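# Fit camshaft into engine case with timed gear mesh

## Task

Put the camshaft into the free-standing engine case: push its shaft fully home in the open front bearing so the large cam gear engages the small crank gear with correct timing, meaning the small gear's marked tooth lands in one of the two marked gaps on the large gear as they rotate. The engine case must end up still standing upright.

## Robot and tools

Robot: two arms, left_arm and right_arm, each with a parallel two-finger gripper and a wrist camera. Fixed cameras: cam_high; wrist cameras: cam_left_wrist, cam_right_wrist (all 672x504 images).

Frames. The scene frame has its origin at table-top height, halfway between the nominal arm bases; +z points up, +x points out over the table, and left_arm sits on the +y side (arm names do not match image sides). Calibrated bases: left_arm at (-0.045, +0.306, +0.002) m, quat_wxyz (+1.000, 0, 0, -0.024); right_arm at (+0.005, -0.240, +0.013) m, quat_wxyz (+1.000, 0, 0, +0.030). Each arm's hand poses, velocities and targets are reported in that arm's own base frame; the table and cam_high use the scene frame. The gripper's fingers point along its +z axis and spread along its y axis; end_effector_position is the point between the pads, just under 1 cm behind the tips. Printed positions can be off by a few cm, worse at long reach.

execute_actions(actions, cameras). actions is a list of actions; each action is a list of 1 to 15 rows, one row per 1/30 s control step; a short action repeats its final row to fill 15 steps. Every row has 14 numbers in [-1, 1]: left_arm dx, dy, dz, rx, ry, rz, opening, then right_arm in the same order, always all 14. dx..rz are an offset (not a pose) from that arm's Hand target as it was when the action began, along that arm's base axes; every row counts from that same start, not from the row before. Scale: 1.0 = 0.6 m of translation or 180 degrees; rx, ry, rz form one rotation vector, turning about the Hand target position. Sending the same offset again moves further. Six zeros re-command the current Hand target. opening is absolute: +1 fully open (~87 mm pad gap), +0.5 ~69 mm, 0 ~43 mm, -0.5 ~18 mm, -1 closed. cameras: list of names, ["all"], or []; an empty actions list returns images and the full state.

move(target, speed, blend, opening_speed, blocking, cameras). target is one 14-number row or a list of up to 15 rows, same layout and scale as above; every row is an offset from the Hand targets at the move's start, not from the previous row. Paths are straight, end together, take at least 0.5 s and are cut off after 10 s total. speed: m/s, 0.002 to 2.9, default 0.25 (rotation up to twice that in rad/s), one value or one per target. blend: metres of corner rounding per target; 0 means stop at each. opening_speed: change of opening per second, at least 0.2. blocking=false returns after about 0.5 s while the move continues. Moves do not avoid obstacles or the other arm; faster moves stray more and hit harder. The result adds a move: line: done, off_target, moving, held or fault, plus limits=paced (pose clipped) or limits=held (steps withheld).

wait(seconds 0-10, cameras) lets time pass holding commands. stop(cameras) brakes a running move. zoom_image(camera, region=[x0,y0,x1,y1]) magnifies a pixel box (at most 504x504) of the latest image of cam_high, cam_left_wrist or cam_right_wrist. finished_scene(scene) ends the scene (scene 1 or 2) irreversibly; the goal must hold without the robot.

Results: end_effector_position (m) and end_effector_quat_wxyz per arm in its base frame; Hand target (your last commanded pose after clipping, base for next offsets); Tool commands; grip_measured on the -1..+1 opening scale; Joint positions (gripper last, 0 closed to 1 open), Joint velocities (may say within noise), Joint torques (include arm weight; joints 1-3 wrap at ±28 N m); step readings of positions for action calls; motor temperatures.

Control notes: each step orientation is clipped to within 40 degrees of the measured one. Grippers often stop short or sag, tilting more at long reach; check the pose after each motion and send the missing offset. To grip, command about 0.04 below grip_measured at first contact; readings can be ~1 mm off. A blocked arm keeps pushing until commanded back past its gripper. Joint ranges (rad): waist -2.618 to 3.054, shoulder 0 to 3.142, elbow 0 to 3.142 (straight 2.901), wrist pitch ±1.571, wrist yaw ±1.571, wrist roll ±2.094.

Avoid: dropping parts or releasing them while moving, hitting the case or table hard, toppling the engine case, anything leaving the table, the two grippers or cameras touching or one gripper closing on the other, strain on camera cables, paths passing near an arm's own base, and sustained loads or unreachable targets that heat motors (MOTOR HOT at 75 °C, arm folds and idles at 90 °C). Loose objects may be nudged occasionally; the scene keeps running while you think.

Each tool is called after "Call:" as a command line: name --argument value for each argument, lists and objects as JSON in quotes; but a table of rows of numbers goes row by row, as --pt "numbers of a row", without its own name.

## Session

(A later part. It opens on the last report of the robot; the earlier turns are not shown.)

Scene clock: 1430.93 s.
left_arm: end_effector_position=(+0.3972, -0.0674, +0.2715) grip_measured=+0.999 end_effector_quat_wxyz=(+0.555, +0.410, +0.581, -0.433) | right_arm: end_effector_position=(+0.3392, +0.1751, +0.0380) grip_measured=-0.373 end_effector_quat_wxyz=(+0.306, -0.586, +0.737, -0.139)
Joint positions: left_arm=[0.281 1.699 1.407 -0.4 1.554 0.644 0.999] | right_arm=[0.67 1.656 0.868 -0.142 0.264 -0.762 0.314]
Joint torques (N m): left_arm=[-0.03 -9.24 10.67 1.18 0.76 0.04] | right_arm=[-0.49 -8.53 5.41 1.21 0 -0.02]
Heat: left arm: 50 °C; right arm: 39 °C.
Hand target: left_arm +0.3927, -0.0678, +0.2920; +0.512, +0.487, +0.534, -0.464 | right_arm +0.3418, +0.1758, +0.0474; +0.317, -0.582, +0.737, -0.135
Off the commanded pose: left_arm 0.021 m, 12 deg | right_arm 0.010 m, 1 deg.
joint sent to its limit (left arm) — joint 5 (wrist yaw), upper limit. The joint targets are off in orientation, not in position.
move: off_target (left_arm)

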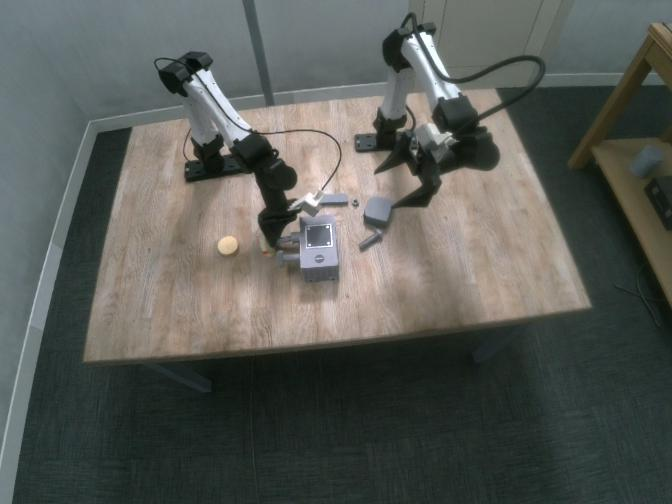

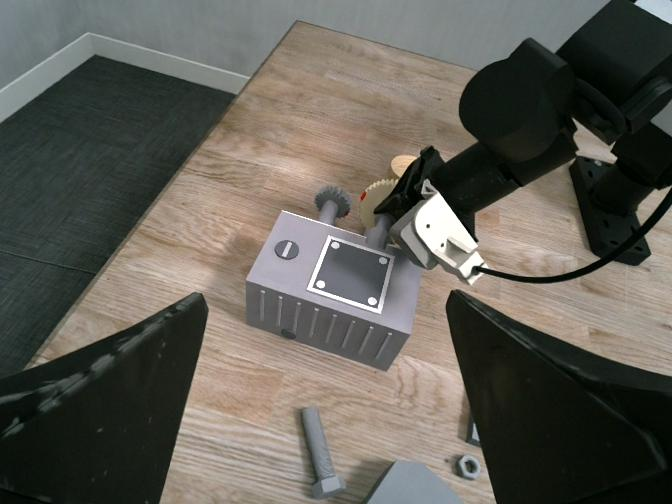

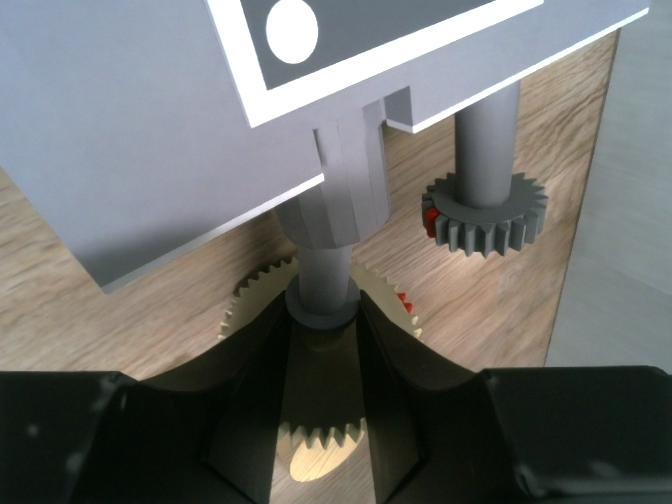

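Call:
move --target '[0,0,0,0,0,0,1, 0,0.001,0.01,-0.05,0.006,0,-0.75]' --speed 0.06 --cameras '["all"]'

Call:
zoom_image --camera "cam_right_wrist" --region '[180, 150, 460, 430]'

Call:
zoom_image --camera "cam_left_wrist" --region '[280, 120, 440, 280]'

Call:
zoom_image --camera "cam_high" --region '[250, 200, 330, 270]'

Scene clock: 1471.27 s.
left_arm: end_effector_position=(+0.3972, -0.0674, +0.2715) grip_measured=+0.999 end_effector_quat_wxyz=(+0.555, +0.410, +0.581, -0.433) | right_arm: end_effector_position=(+0.3363, +0.1704, +0.0450) grip_measured=-0.373 end_effector_quat_wxyz=(+0.257, -0.604, +0.732, -0.181)
Joint positions: left_arm=[0.281 1.699 1.407 -0.4 1.554 0.644 0.999] | right_arm=[0.708 1.694 0.959 -0.295 0.36 -0.773 0.314]
Joint torques (N m): left_arm=[-0.03 -9.24 10.67 1.18 0.76 0.03] | right_arm=[0.98 -6.19 7.25 1.02 0.3 -0.09]
Heat: left arm: 51 °C; right arm: 39 °C.
Hand target: left_arm +0.3927, -0.0678, +0.2920; +0.512, +0.487, +0.534, -0.464 | right_arm +0.3417, +0.1762, +0.0532; +0.263, -0.606, +0.727, -0.187
Off the commanded pose: left_arm 0.021 m, 12 deg | right_arm 0.012 m, 1 deg.
joint sent to its limit (left arm) — joint 5 (wrist yaw), upper limit. The joint targets are off in orientation, not in position.
move: off_target (left_arm, right_arm)

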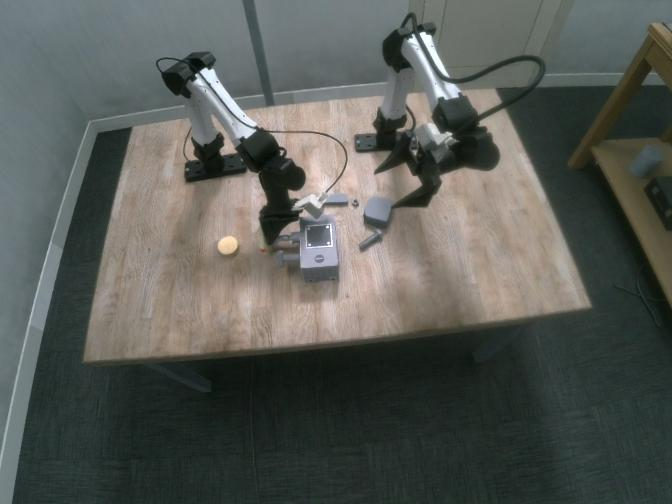

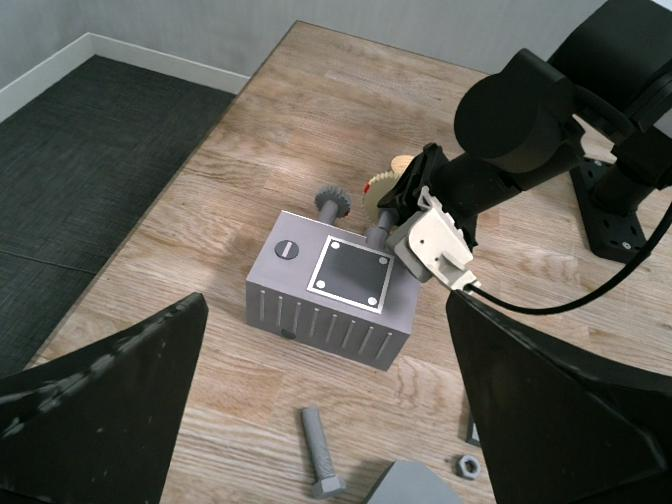

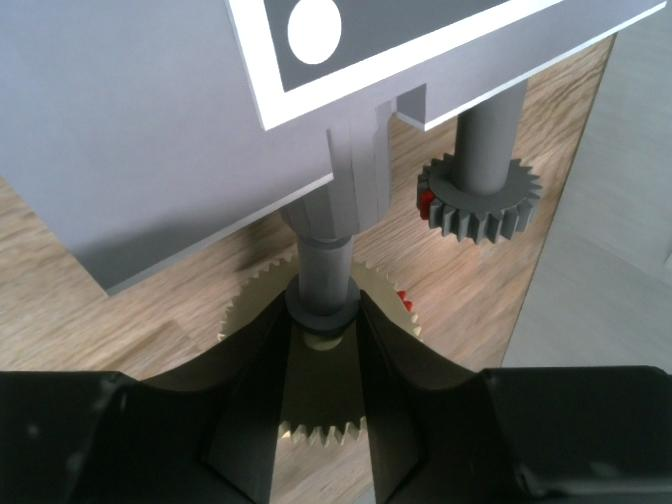

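Scaled by 1.800 from the camera's 672x504 image, which has a finer 960x720 frame.

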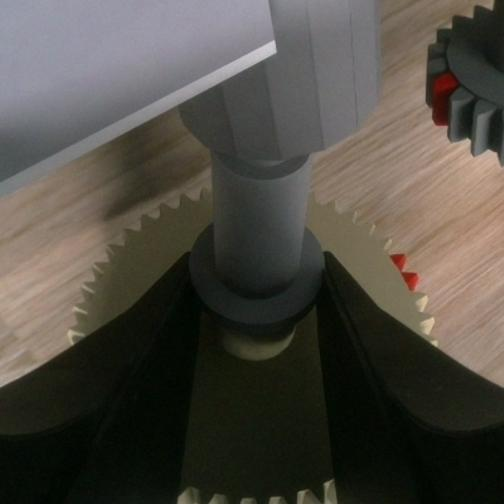

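Scaled by 3.150 from the camera's 672x504 image, which has a finer 960x720 frame.

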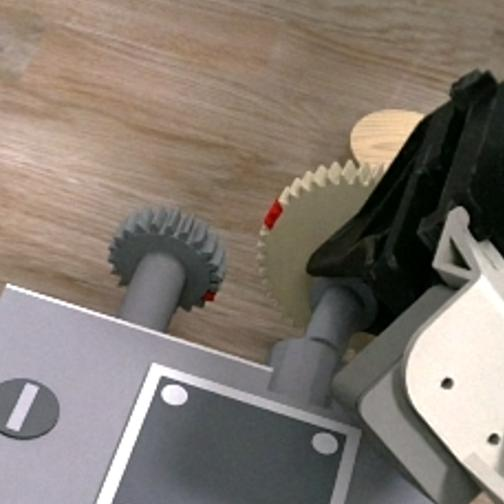

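Scaled by 6.300 from the camera's 672x504 image, which has a finer 960x720 frame.

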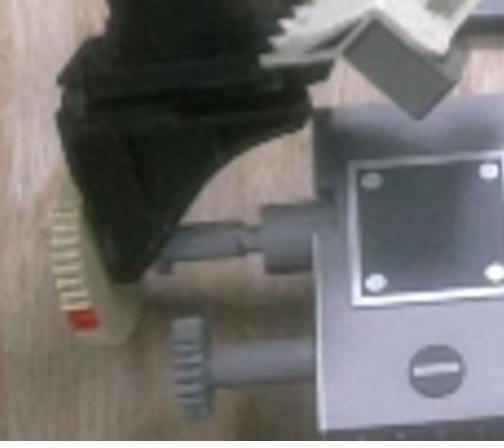

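Call:
move --target '[0,0,0,0,0,0,1, 0.004,0.006,0.006,-0.042,0.005,0,-0.75]' --speed 0.06 --cameras '["all"]'

Call:
zoom_image --camera "cam_right_wrist" --region '[180, 150, 460, 430]'

Call:
zoom_image --camera "cam_left_wrist" --region '[280, 120, 440, 280]'

Call:
zoom_image --camera "cam_high" --region '[250, 200, 330, 270]'

Scene clock: 1485.77 s.
left_arm: end_effector_position=(+0.3972, -0.0674, +0.2715) grip_measured=+0.999 end_effector_quat_wxyz=(+0.555, +0.410, +0.581, -0.433) | right_arm: end_effector_position=(+0.3393, +0.1746, +0.0488) grip_measured=-0.373 end_effector_quat_wxyz=(+0.212, -0.622, +0.720, -0.223)
Joint positions: left_arm=[0.281 1.699 1.407 -0.4 1.554 0.644 0.999] | right_arm=[0.749 1.777 1.072 -0.42 0.454 -0.78 0.314]
Joint torques (N m): left_arm=[-0.02 -9.22 10.66 1.18 0.76 0.03] | right_arm=[0.96 -6.8 7.2 0.84 0.43 -0.1]
Heat: left arm: 51 °C; right arm: 39 °C.
Hand target: left_arm +0.3927, -0.0678, +0.2920; +0.512, +0.487, +0.534, -0.464 | right_arm +0.3441, +0.1799, +0.0568; +0.217, -0.624, +0.715, -0.230
Off the commanded pose: left_arm 0.021 m, 12 deg | right_arm 0.011 m, 1 deg.
joint sent to its limit (left arm) — joint 5 (wrist yaw), upper limit. The joint targets are off in orientation, not in position.
move: off_target (left_arm, right_arm)

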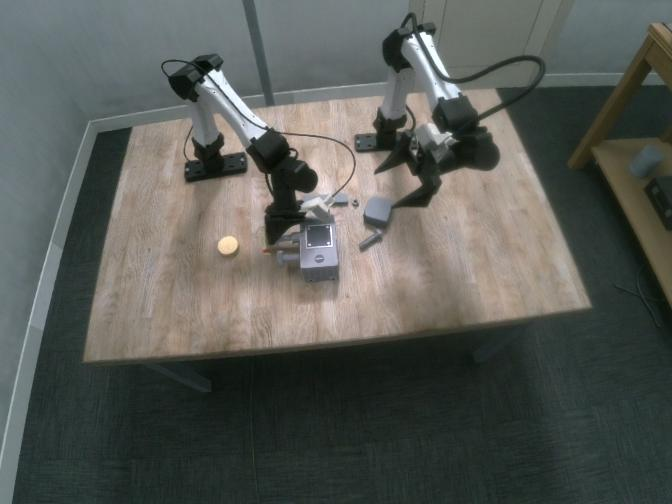

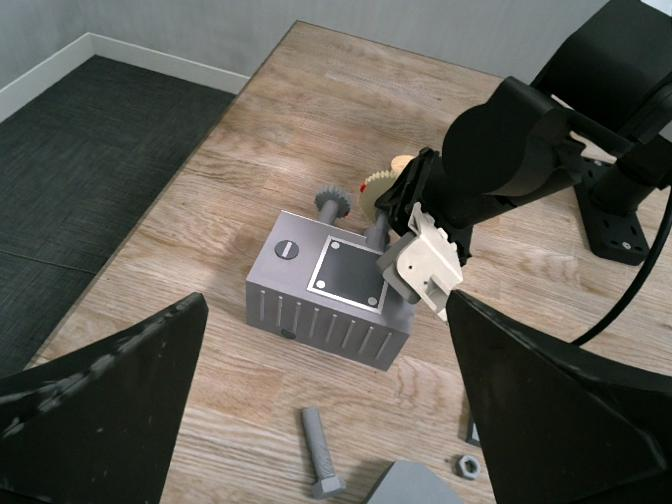

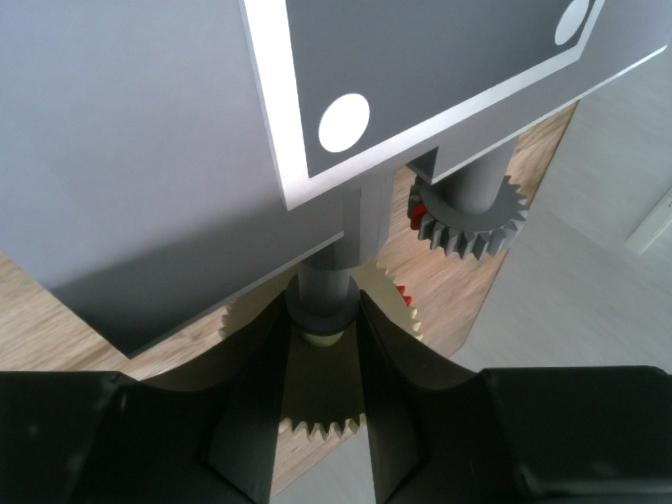

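Scaled by 1.800 from the camera's 672x504 image, which has a finer 960x720 frame.

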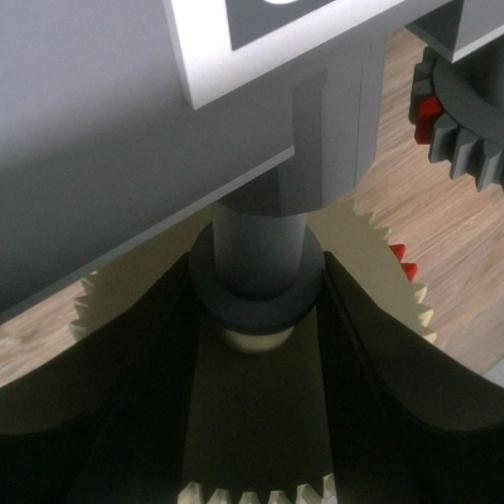

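Scaled by 3.150 from the camera's 672x504 image, which has a finer 960x720 frame.

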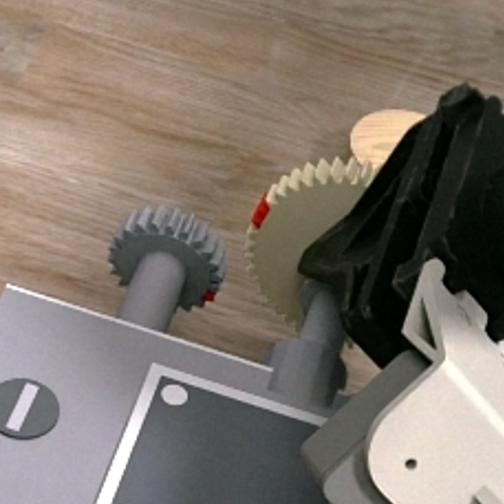

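Scaled by 6.300 from the camera's 672x504 image, which has a finer 960x720 frame.

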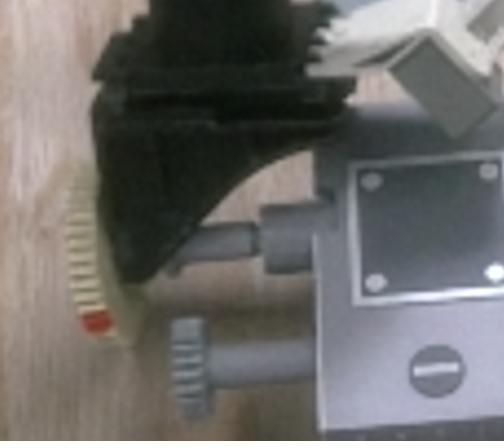

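Call:
move --target '[0,0,0,0,0,0,1, 0.006,0.001,0.005,0.018,0.132,0.004,-0.75]' --speed 0.06 --cameras '["all"]'

Call:
zoom_image --camera "cam_right_wrist" --region '[180, 150, 460, 430]'

Call:
zoom_image --camera "cam_left_wrist" --region '[280, 120, 440, 280]'

Call:
zoom_image --camera "cam_high" --region '[250, 200, 330, 270]'

Scene clock: 1505.43 s.
left_arm: end_effector_position=(+0.3972, -0.0674, +0.2715) grip_measured=+0.999 end_effector_quat_wxyz=(+0.555, +0.410, +0.581, -0.433) | right_arm: end_effector_position=(+0.3399, +0.1779, +0.0522) grip_measured=-0.373 end_effector_quat_wxyz=(+0.074, -0.657, +0.747, -0.075)
Joint positions: left_arm=[0.281 1.699 1.407 -0.4 1.554 0.644 0.999] | right_arm=[0.624 1.971 1.493 -0.93 0.135 -0.83 0.314]
Joint torques (N m): left_arm=[-0.02 -9.24 10.66 1.18 0.76 0.03] | right_arm=[-0.47 -8.61 7.42 0.48 0.03 -0.09]
Motor temperatures (°C): left_arm=[23 42 51 32 27 25 24] | right_arm=[25 34 39 37 27 26 29]
Heat: left arm: 51 °C; right arm: 39 °C.
Hand target: left_arm +0.3927, -0.0678, +0.2920; +0.512, +0.487, +0.534, -0.464 | right_arm +0.3478, +0.1806, +0.0599; +0.084, -0.656, +0.746, -0.075
Off the commanded pose: left_arm 0.021 m, 12 deg | right_arm 0.011 m, 1 deg.
joint sent to its limit (left arm) — joint 5 (wrist yaw), upper limit. The joint targets are off in orientation, not in position.
move: off_target (left_arm, right_arm)

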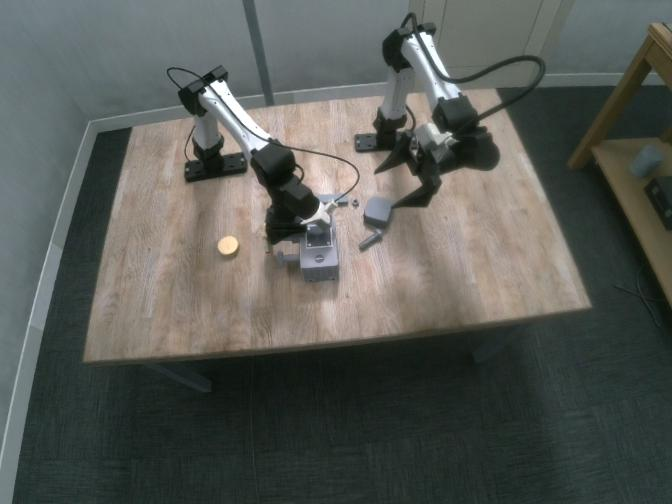

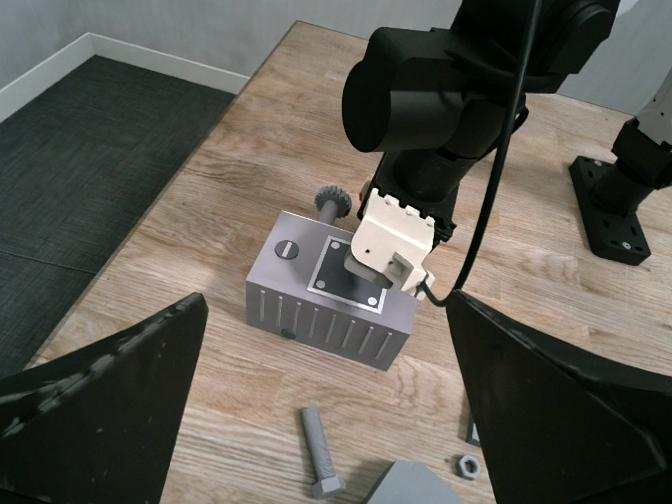

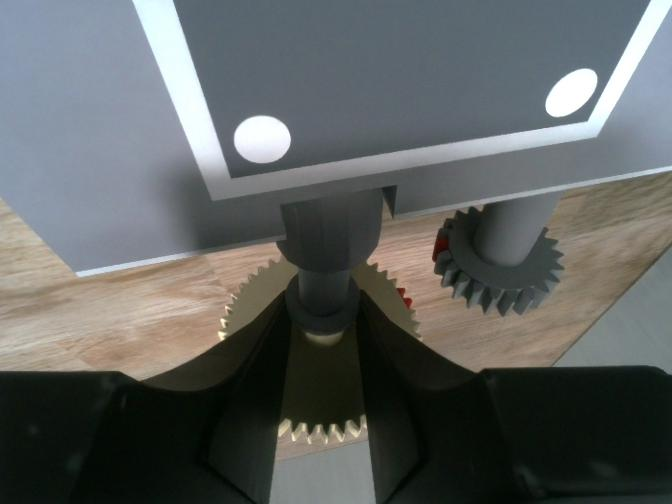

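Scaled by 1.800 from the camera's 672x504 image, which has a finer 960x720 frame.

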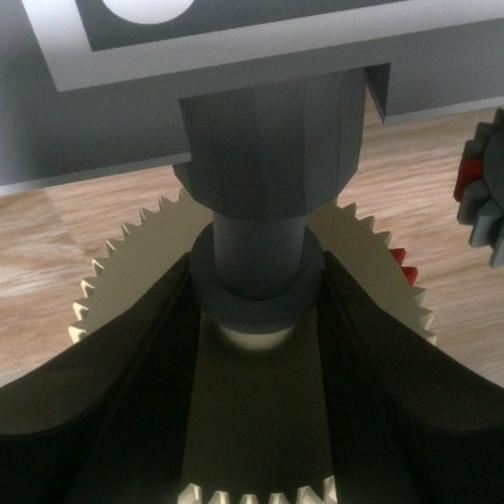

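Scaled by 3.150 from the camera's 672x504 image, which has a finer 960x720 frame.

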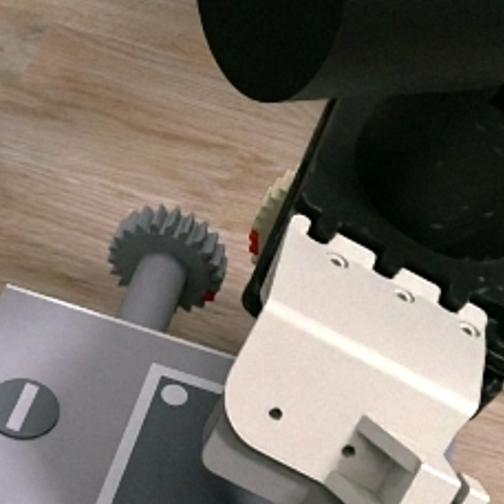

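Scaled by 6.300 from the camera's 672x504 image, which has a finer 960x720 frame.

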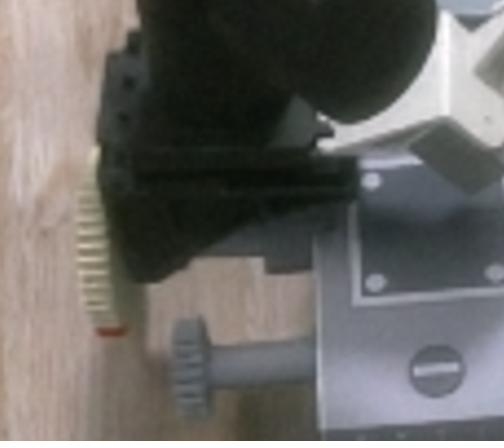

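Call:
move --target '[0,0,0,0,0,0,1, 0.003,0.010,0.006,0,0,0,-0.75]' --speed 0.03 --cameras '["all"]'

Call:
zoom_image --camera "cam_right_wrist" --region '[180, 150, 460, 430]'

Call:
zoom_image --camera "cam_high" --region '[250, 200, 330, 270]'

Scene clock: 1559.20 s.
left_arm: end_effector_position=(+0.3972, -0.0674, +0.2715) grip_measured=+0.999 end_effector_quat_wxyz=(+0.555, +0.410, +0.581, -0.433) | right_arm: end_effector_position=(+0.3398, +0.1779, +0.0544) grip_measured=-0.373 end_effector_quat_wxyz=(+0.064, -0.658, +0.747, -0.074)
Joint positions: left_arm=[0.281 1.699 1.407 -0.4 1.554 0.644 0.999] | right_arm=[0.624 1.988 1.527 -0.968 0.135 -0.83 0.314]
Joint torques (N m): left_arm=[-0.02 -9.21 10.66 1.18 0.76 0.03] | right_arm=[0.42 -8.84 7.72 0.53 0.03 -0.01]
Heat: left arm: 52 °C; right arm: 40 °C.
Hand target: left_arm +0.3927, -0.0678, +0.2920; +0.512, +0.487, +0.534, -0.464 | right_arm +0.3495, +0.1866, +0.0635; +0.084, -0.656, +0.746, -0.075
Off the commanded pose: left_arm 0.021 m, 12 deg | right_arm 0.016 m, 2 deg.
joint sent to its limit (left arm) — joint 5 (wrist yaw), upper limit. The joint targets are off in orientation, not in position.
move: off_target (left_arm, right_arm)

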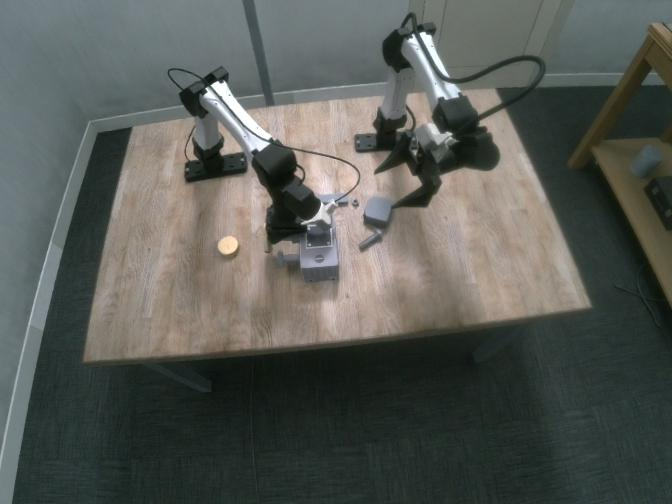

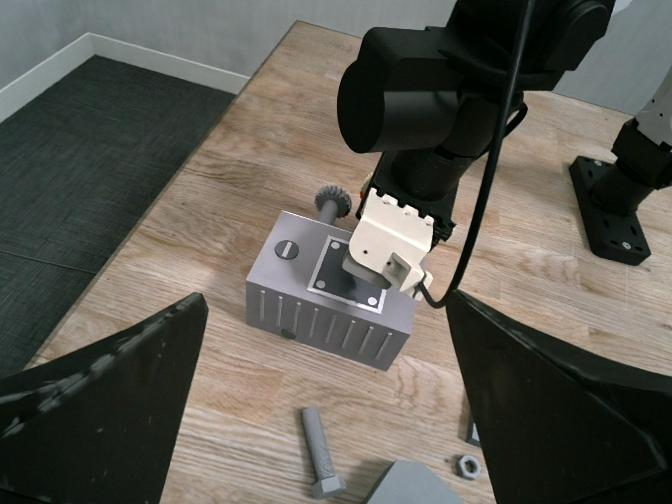

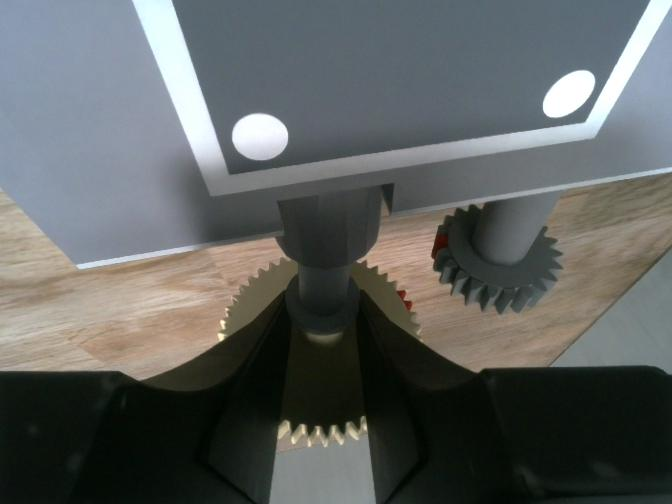

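Scaled by 1.800 from the camera's 672x504 image, which has a finer 960x720 frame.

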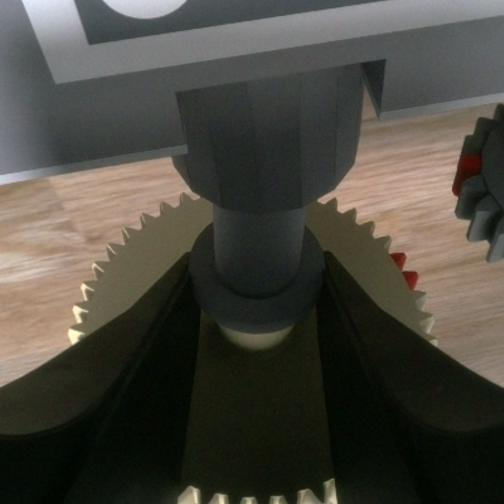

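Scaled by 6.300 from the camera's 672x504 image, which has a finer 960x720 frame.

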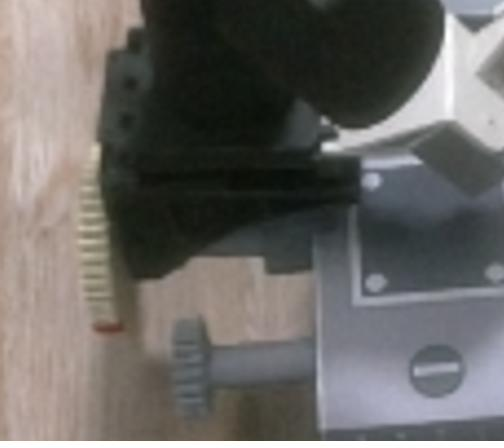

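Call:
move --target '[0,0,0,0,0,0,1, 0.002,0.008,0,0,0,0,-0.75]' --speed 0.03 --cameras '["all"]'

Call:
zoom_image --camera "cam_right_wrist" --region '[180, 150, 460, 430]'

Call:
zoom_image --camera "cam_high" --region '[250, 200, 330, 270]'

Scene clock: 1564.67 s.
left_arm: end_effector_position=(+0.3972, -0.0674, +0.2715) grip_measured=+0.999 end_effector_quat_wxyz=(+0.555, +0.410, +0.581, -0.433) | right_arm: end_effector_position=(+0.3397, +0.1787, +0.0539) grip_measured=-0.373 end_effector_quat_wxyz=(+0.057, -0.658, +0.747, -0.073)
Joint positions: left_arm=[0.281 1.699 1.407 -0.4 1.554 0.644 0.999] | right_arm=[0.625 2.002 1.546 -0.986 0.135 -0.828 0.314]
Joint torques (N m): left_arm=[-0.03 -9.22 10.67 1.18 0.76 0.03] | right_arm=[1.05 -9.01 7.86 0.6 0.05 0.04]
Heat: left arm: 52 °C; right arm: 40 °C.
Hand target: left_arm +0.3927, -0.0678, +0.2920; +0.512, +0.487, +0.534, -0.464 | right_arm +0.3508, +0.1913, +0.0634; +0.084, -0.656, +0.747, -0.075
Off the commanded pose: left_arm 0.021 m, 12 deg | right_arm 0.019 m, 3 deg.
joint sent to its limit (left arm) — joint 5 (wrist yaw), upper limit. The joint targets are off in orientation, not in position.
move: off_target (left_arm, right_arm)

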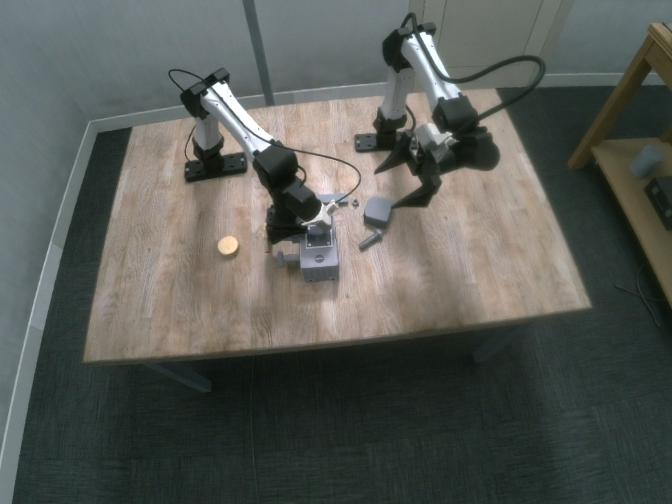

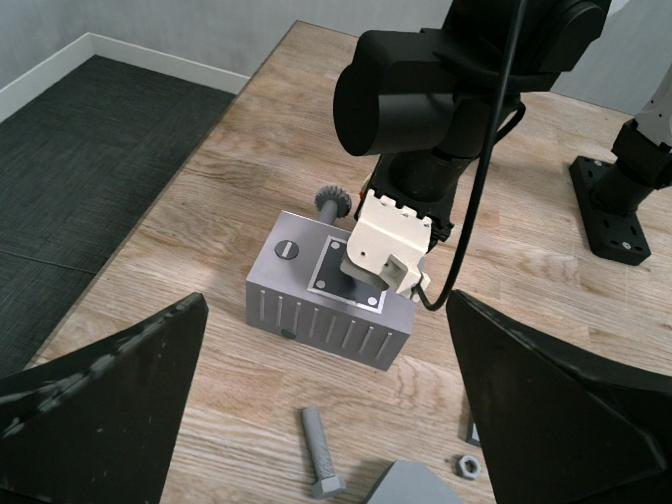

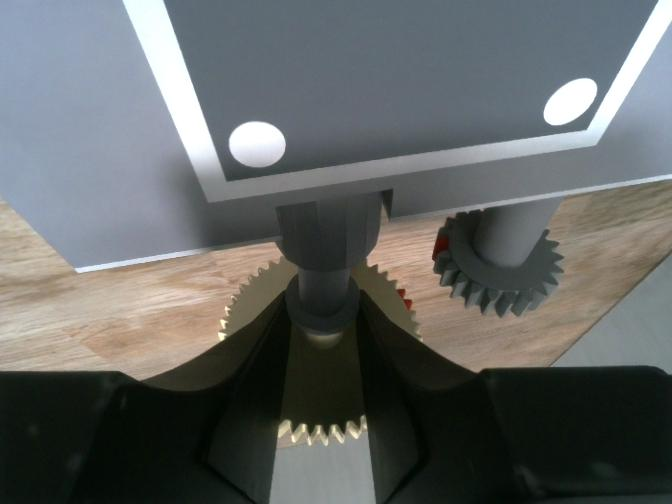

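Scaled by 1.800 from the camera's 672x504 image, which has a finer 960x720 frame.

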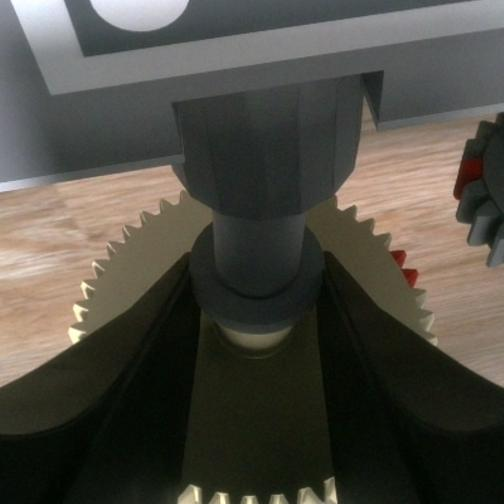

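Scaled by 6.300 from the camera's 672x504 image, which has a finer 960x720 frame.

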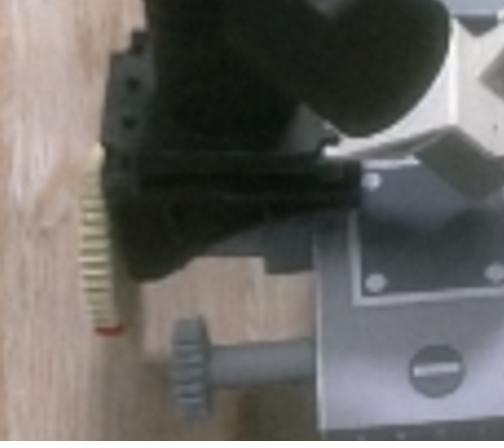

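Call:
move --target '[0,0,0,0,0,0,1, 0,0.002,0.006,0.004,0,0,-0.75]' --speed 0.03 --cameras '["cam_right_wrist"]'

Call:
zoom_image --camera "cam_right_wrist" --region '[180, 150, 460, 430]'

Scene clock: 1573.63 s.
left_arm: end_effector_position=(+0.3972, -0.0674, +0.2715) grip_measured=+0.999 end_effector_quat_wxyz=(+0.555, +0.410, +0.581, -0.433) | right_arm: end_effector_position=(+0.3396, +0.1787, +0.0550) grip_measured=-0.373 end_effector_quat_wxyz=(+0.056, -0.658, +0.747, -0.073)
Joint positions: left_arm=[0.281 1.699 1.407 -0.4 1.554 0.644 0.999] | right_arm=[0.625 2.002 1.551 -0.992 0.134 -0.828 0.314]
Joint torques (N m): left_arm=[-0.03 -9.24 10.66 1.18 0.76 0.03] | right_arm=[0.85 -9.66 7.95 0.64 -0.07 0.03]
Heat: left arm: 52 °C; right arm: 42 °C.
Hand target: left_arm +0.3927, -0.0678, +0.2920; +0.512, +0.487, +0.534, -0.464 | right_arm +0.3508, +0.1925, +0.0670; +0.088, -0.655, +0.747, -0.070
Off the commanded pose: left_arm 0.021 m, 12 deg | right_arm 0.021 m, 4 deg.
joint sent to its limit (left arm) — joint 5 (wrist yaw), upper limit. The joint targets are off in orientation, not in position.
move: off_target (left_arm, right_arm)
Images, in order (width x height): cam_right_wrist 672x504.

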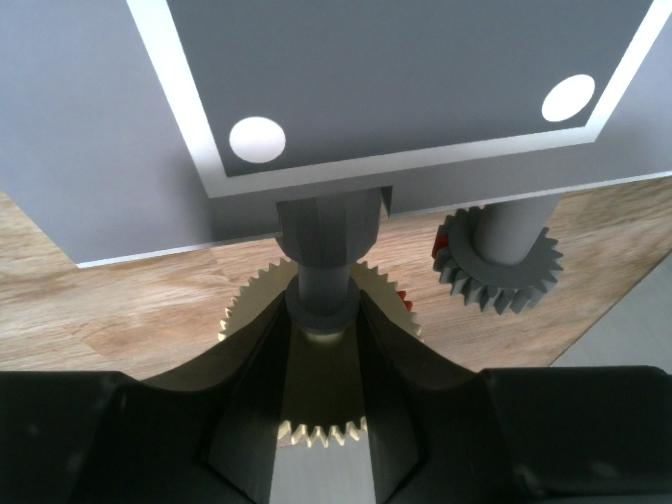

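Scaled by 1.800 from the camera's 672x504 image, which has a finer 960x720 frame.

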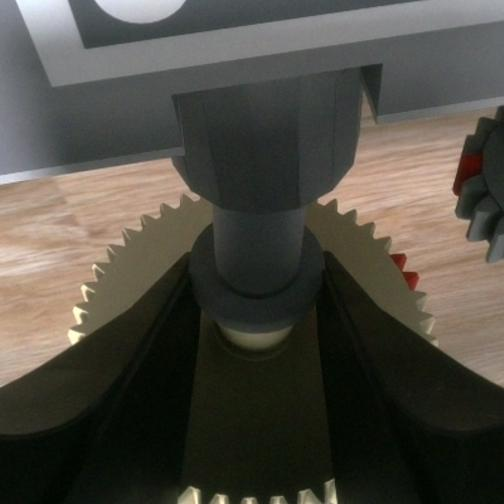

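Call:
move --target '[0,0,0,0,0,0,1, 0.003,0.0,-0.002,0,0,0,-0.75]' --speed 0.03 --cameras '[]'

Scene clock: 1611.13 s.
left_arm: end_effector_position=(+0.3972, -0.0674, +0.2715) grip_measured=+0.999 end_effector_quat_wxyz=(+0.555, +0.410, +0.581, -0.433) | right_arm: end_effector_position=(+0.3395, +0.1787, +0.0550) grip_measured=-0.373 end_effector_quat_wxyz=(+0.056, -0.658, +0.747, -0.073)
Joint positions: left_arm=[0.281 1.699 1.407 -0.4 1.554 0.644 0.999] | right_arm=[0.625 2.002 1.551 -0.993 0.134 -0.828 0.314]
Joint torques (N m): left_arm=[-0.03 -9.22 10.67 1.18 0.76 0.03] | right_arm=[0.61 -9.09 8.27 0.63 -0.07 0.01]
Motor temperatures (°C): left_arm=[23 43 52 31 27 25 24] | right_arm=[25 39 43 33 27 26 29]
Heat: left arm: 52 °C; right arm: 43 °C.
Hand target: left_arm +0.3927, -0.0678, +0.2920; +0.512, +0.487, +0.534, -0.464 | right_arm +0.3525, +0.1925, +0.0658; +0.088, -0.655, +0.747, -0.070
Off the commanded pose: left_arm 0.021 m, 12 deg | right_arm 0.022 m, 4 deg.
joint sent to its limit (left arm) — joint 5 (wrist yaw), upper limit. The joint targets are off in orientation, not in position.
move: off_target (left_arm, right_arm)
No camera images: "cameras" was empty.

Call:
move --target '[0,0,0,0,0,0,1, 0.006,0.002,-0.002,0,0,0,-0.75]' --speed 0.03 --cameras '[]'

Scene clock: 1614.80 s.
left_arm: end_effector_position=(+0.3972, -0.0674, +0.2715) grip_measured=+0.999 end_effector_quat_wxyz=(+0.555, +0.410, +0.581, -0.433) | right_arm: end_effector_position=(+0.3399, +0.1790, +0.0548) grip_measured=-0.373 end_effector_quat_wxyz=(+0.050, -0.659, +0.747, -0.072)
Joint positions: left_arm=[0.281 1.699 1.407 -0.4 1.554 0.644 0.999] | right_arm=[0.625 2.016 1.569 -1.01 0.134 -0.828 0.314]
Joint torques (N m): left_arm=[-0.03 -9.22 10.66 1.18 0.76 0.04] | right_arm=[0.32 -9.13 8.09 0.74 -0.07 -0.02]
Heat: left arm: 52 °C; right arm: 43 °C.
Hand target: left_arm +0.3927, -0.0678, +0.2920; +0.512, +0.487, +0.534, -0.464 | right_arm +0.3562, +0.1937, +0.0647; +0.088, -0.655, +0.747, -0.070
Off the commanded pose: left_arm 0.021 m, 12 deg | right_arm 0.024 m, 4 deg.
joint sent to its limit (left arm) — joint 5 (wrist yaw), upper limit. The joint targets are off in orientation, not in position.
move: off_target (left_arm, right_arm)
No camera images: "cameras" was empty.

Call:
move --target '[0,0,0,0,0,0,1, 0.005,0.002,0.0,0,0,0,-0.75]' --speed 0.03 --cameras '["all"]'

Call:
zoom_image --camera "cam_right_wrist" --region '[180, 150, 460, 430]'

Call:
zoom_image --camera "cam_high" --region '[250, 200, 330, 270]'

Scene clock: 1627.90 s.
left_arm: end_effector_position=(+0.3972, -0.0674, +0.2715) grip_measured=+0.999 end_effector_quat_wxyz=(+0.555, +0.410, +0.581, -0.433) | right_arm: end_effector_position=(+0.3402, +0.1792, +0.0546) grip_measured=-0.373 end_effector_quat_wxyz=(+0.045, -0.659, +0.747, -0.072)
Joint positions: left_arm=[0.281 1.699 1.407 -0.4 1.554 0.644 0.999] | right_arm=[0.625 2.027 1.585 -1.025 0.134 -0.828 0.314]
Joint torques (N m): left_arm=[-0.02 -9.24 10.66 1.18 0.76 0.03] | right_arm=[0.17 -9.21 8.28 0.8 -0.07 -0.04]
Heat: left arm: 52 °C; right arm: 44 °C.
Hand target: left_arm +0.3927, -0.0678, +0.2920; +0.512, +0.487, +0.534, -0.464 | right_arm +0.3592, +0.1949, +0.0647; +0.088, -0.655, +0.747, -0.070
Off the commanded pose: left_arm 0.021 m, 12 deg | right_arm 0.027 m, 5 deg.
joint sent to its limit (left arm) — joint 5 (wrist yaw), upper limit. The joint targets are off in orientation, not in position.
move: off_target (left_arm, right_arm)

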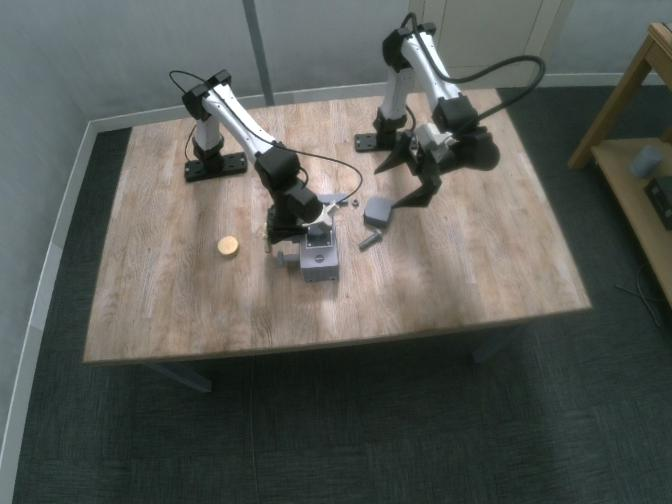

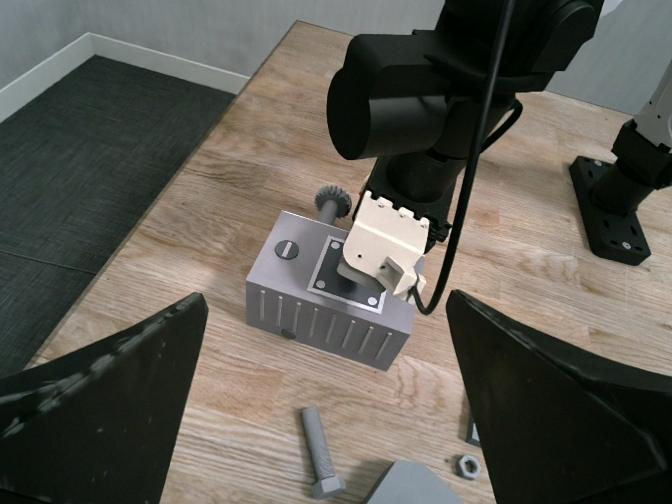

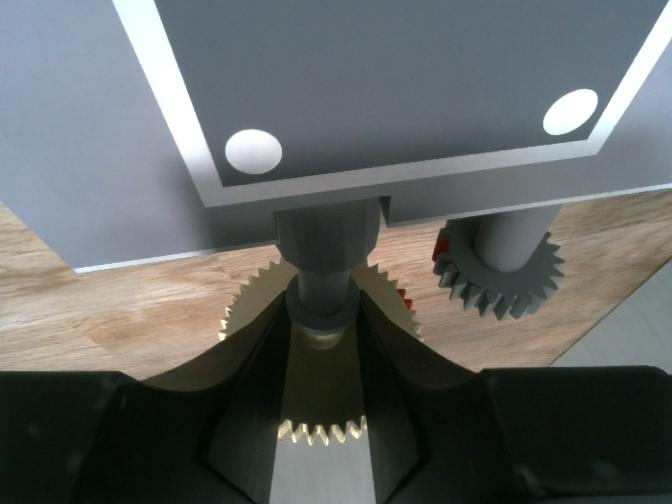

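Scaled by 1.800 from the camera's 672x504 image, which has a finer 960x720 frame.

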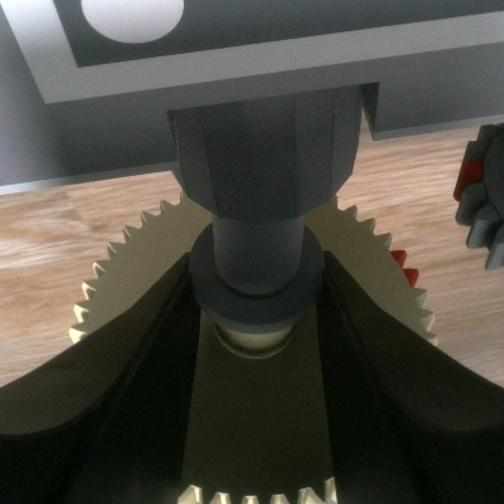

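Scaled by 6.300 from the camera's 672x504 image, which has a finer 960x720 frame.

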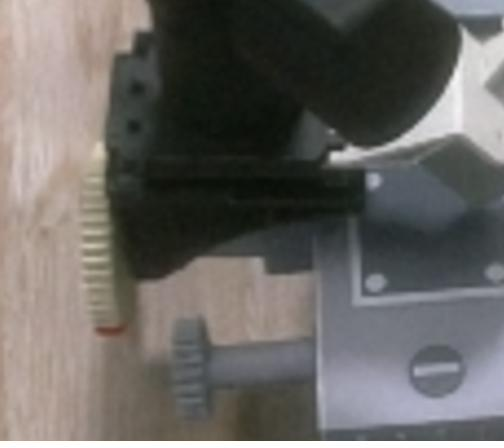

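Call:
move --target '[0,0,0,0,0,0,1, 0.001,0.007,0.0,0.006,0,0,-0.75]' --speed 0.03 --cameras '[]'

Scene clock: 1638.97 s.
left_arm: end_effector_position=(+0.3972, -0.0674, +0.2715) grip_measured=+0.999 end_effector_quat_wxyz=(+0.555, +0.410, +0.581, -0.433) | right_arm: end_effector_position=(+0.3399, +0.1796, +0.0545) grip_measured=-0.373 end_effector_quat_wxyz=(+0.045, -0.659, +0.747, -0.070)
Joint positions: left_arm=[0.281 1.699 1.407 -0.4 1.554 0.644 0.999] | right_arm=[0.625 2.027 1.585 -1.025 0.131 -0.828 0.314]
Joint torques (N m): left_arm=[-0.03 -9.24 10.66 1.18 0.76 0.04] | right_arm=[0.25 -9.31 8.44 0.88 -0.21 -0.01]
Heat: left arm: 52 °C; right arm: 45 °C.
Hand target: left_arm +0.3927, -0.0678, +0.2920; +0.512, +0.487, +0.534, -0.464 | right_arm +0.3598, +0.1991, +0.0647; +0.095, -0.654, +0.748, -0.063
Off the commanded pose: left_arm 0.021 m, 12 deg | right_arm 0.030 m, 6 deg.
joint sent to its limit (left arm) — joint 5 (wrist yaw), upper limit. The joint targets are off in orientation, not in position.
move: off_target (left_arm, right_arm)
No camera images: "cameras" was empty.

Call:
move --target '[0,0,0,0,0,0,1, 0.0,0.010,0.0,0,0,0,-0.75]' --speed 0.03 --cameras '[]'

Scene clock: 1647.40 s.
left_arm: end_effector_position=(+0.3972, -0.0674, +0.2715) grip_measured=+0.999 end_effector_quat_wxyz=(+0.555, +0.410, +0.581, -0.433) | right_arm: end_effector_position=(+0.3400, +0.1798, +0.0547) grip_measured=-0.373 end_effector_quat_wxyz=(+0.039, -0.658, +0.749, -0.070)
Joint positions: left_arm=[0.281 1.699 1.407 -0.4 1.554 0.644 0.999] | right_arm=[0.625 2.04 1.606 -1.046 0.131 -0.823 0.314]
Joint torques (N m): left_arm=[-0.03 -9.24 10.66 1.18 0.76 0.04] | right_arm=[1.36 -9.39 8.46 0.95 -0.2 0.06]
Heat: left arm: 52 °C; right arm: 45 °C.
Hand target: left_arm +0.3927, -0.0678, +0.2920; +0.512, +0.487, +0.534, -0.464 | right_arm +0.3598, +0.2051, +0.0647; +0.095, -0.654, +0.748, -0.063
Off the commanded pose: left_arm 0.021 m, 12 deg | right_arm 0.034 m, 6 deg.
joint sent to its limit (left arm) — joint 5 (wrist yaw), upper limit. The joint targets are off in orientation, not in position.
move: off_target (left_arm, right_arm)
No camera images: "cameras" was empty.

Call:
move --target '[0,0,0,0,0,0,1, 0.0,0.0,0.006,0,0,0,-0.75]' --speed 0.03 --cameras '["all"]'

Call:
zoom_image --camera "cam_right_wrist" --region '[180, 150, 460, 430]'

Call:
zoom_image --camera "cam_high" --region '[250, 200, 330, 270]'

Scene clock: 1654.10 s.
left_arm: end_effector_position=(+0.3972, -0.0674, +0.2715) grip_measured=+0.999 end_effector_quat_wxyz=(+0.555, +0.410, +0.581, -0.433) | right_arm: end_effector_position=(+0.3408, +0.1814, +0.0571) grip_measured=-0.373 end_effector_quat_wxyz=(+0.041, -0.658, +0.749, -0.067)
Joint positions: left_arm=[0.281 1.699 1.407 -0.4 1.554 0.644 0.999] | right_arm=[0.625 2.04 1.617 -1.052 0.126 -0.822 0.313]
Joint torques (N m): left_arm=[-0.03 -9.22 10.66 1.18 0.76 0.03] | right_arm=[1.36 -9.58 8.49 0.9 -0.14 0.05]
Heat: left arm: 53 °C; right arm: 45 °C.
Hand target: left_arm +0.3927, -0.0678, +0.2920; +0.512, +0.487, +0.534, -0.464 | right_arm +0.3598, +0.2051, +0.0683; +0.094, -0.654, +0.748, -0.063
Off the commanded pose: left_arm 0.021 m, 12 deg | right_arm 0.032 m, 6 deg.
joint sent to its limit (left arm) — joint 5 (wrist yaw), upper limit. The joint targets are off in orientation, not in position.
move: off_target (left_arm, right_arm)

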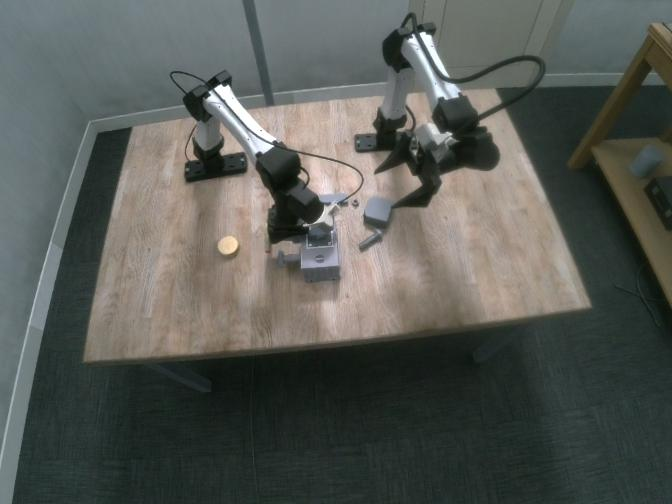

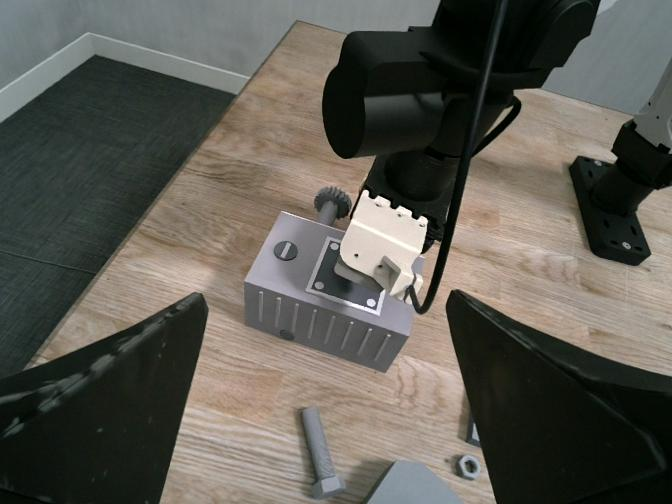

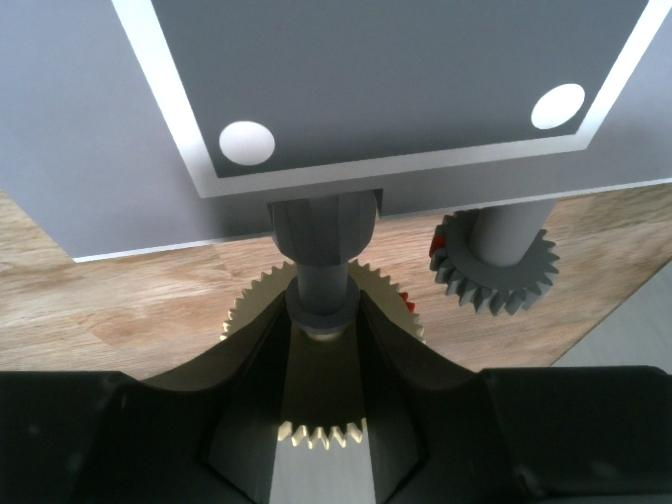

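Scaled by 1.800 from the camera's 672x504 image, which has a finer 960x720 frame.

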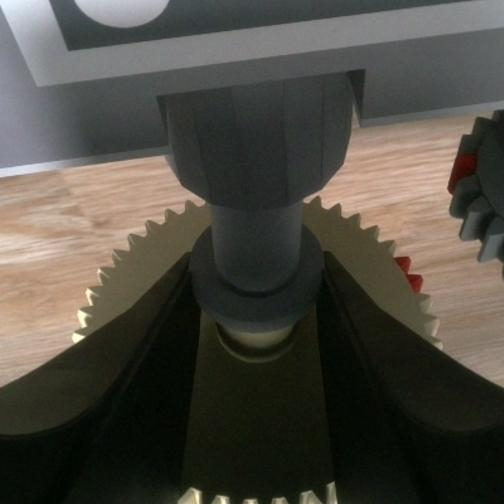

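Scaled by 6.300 from the camera's 672x504 image, which has a finer 960x720 frame.

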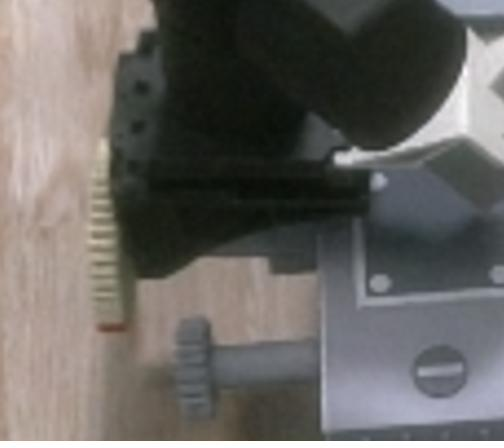

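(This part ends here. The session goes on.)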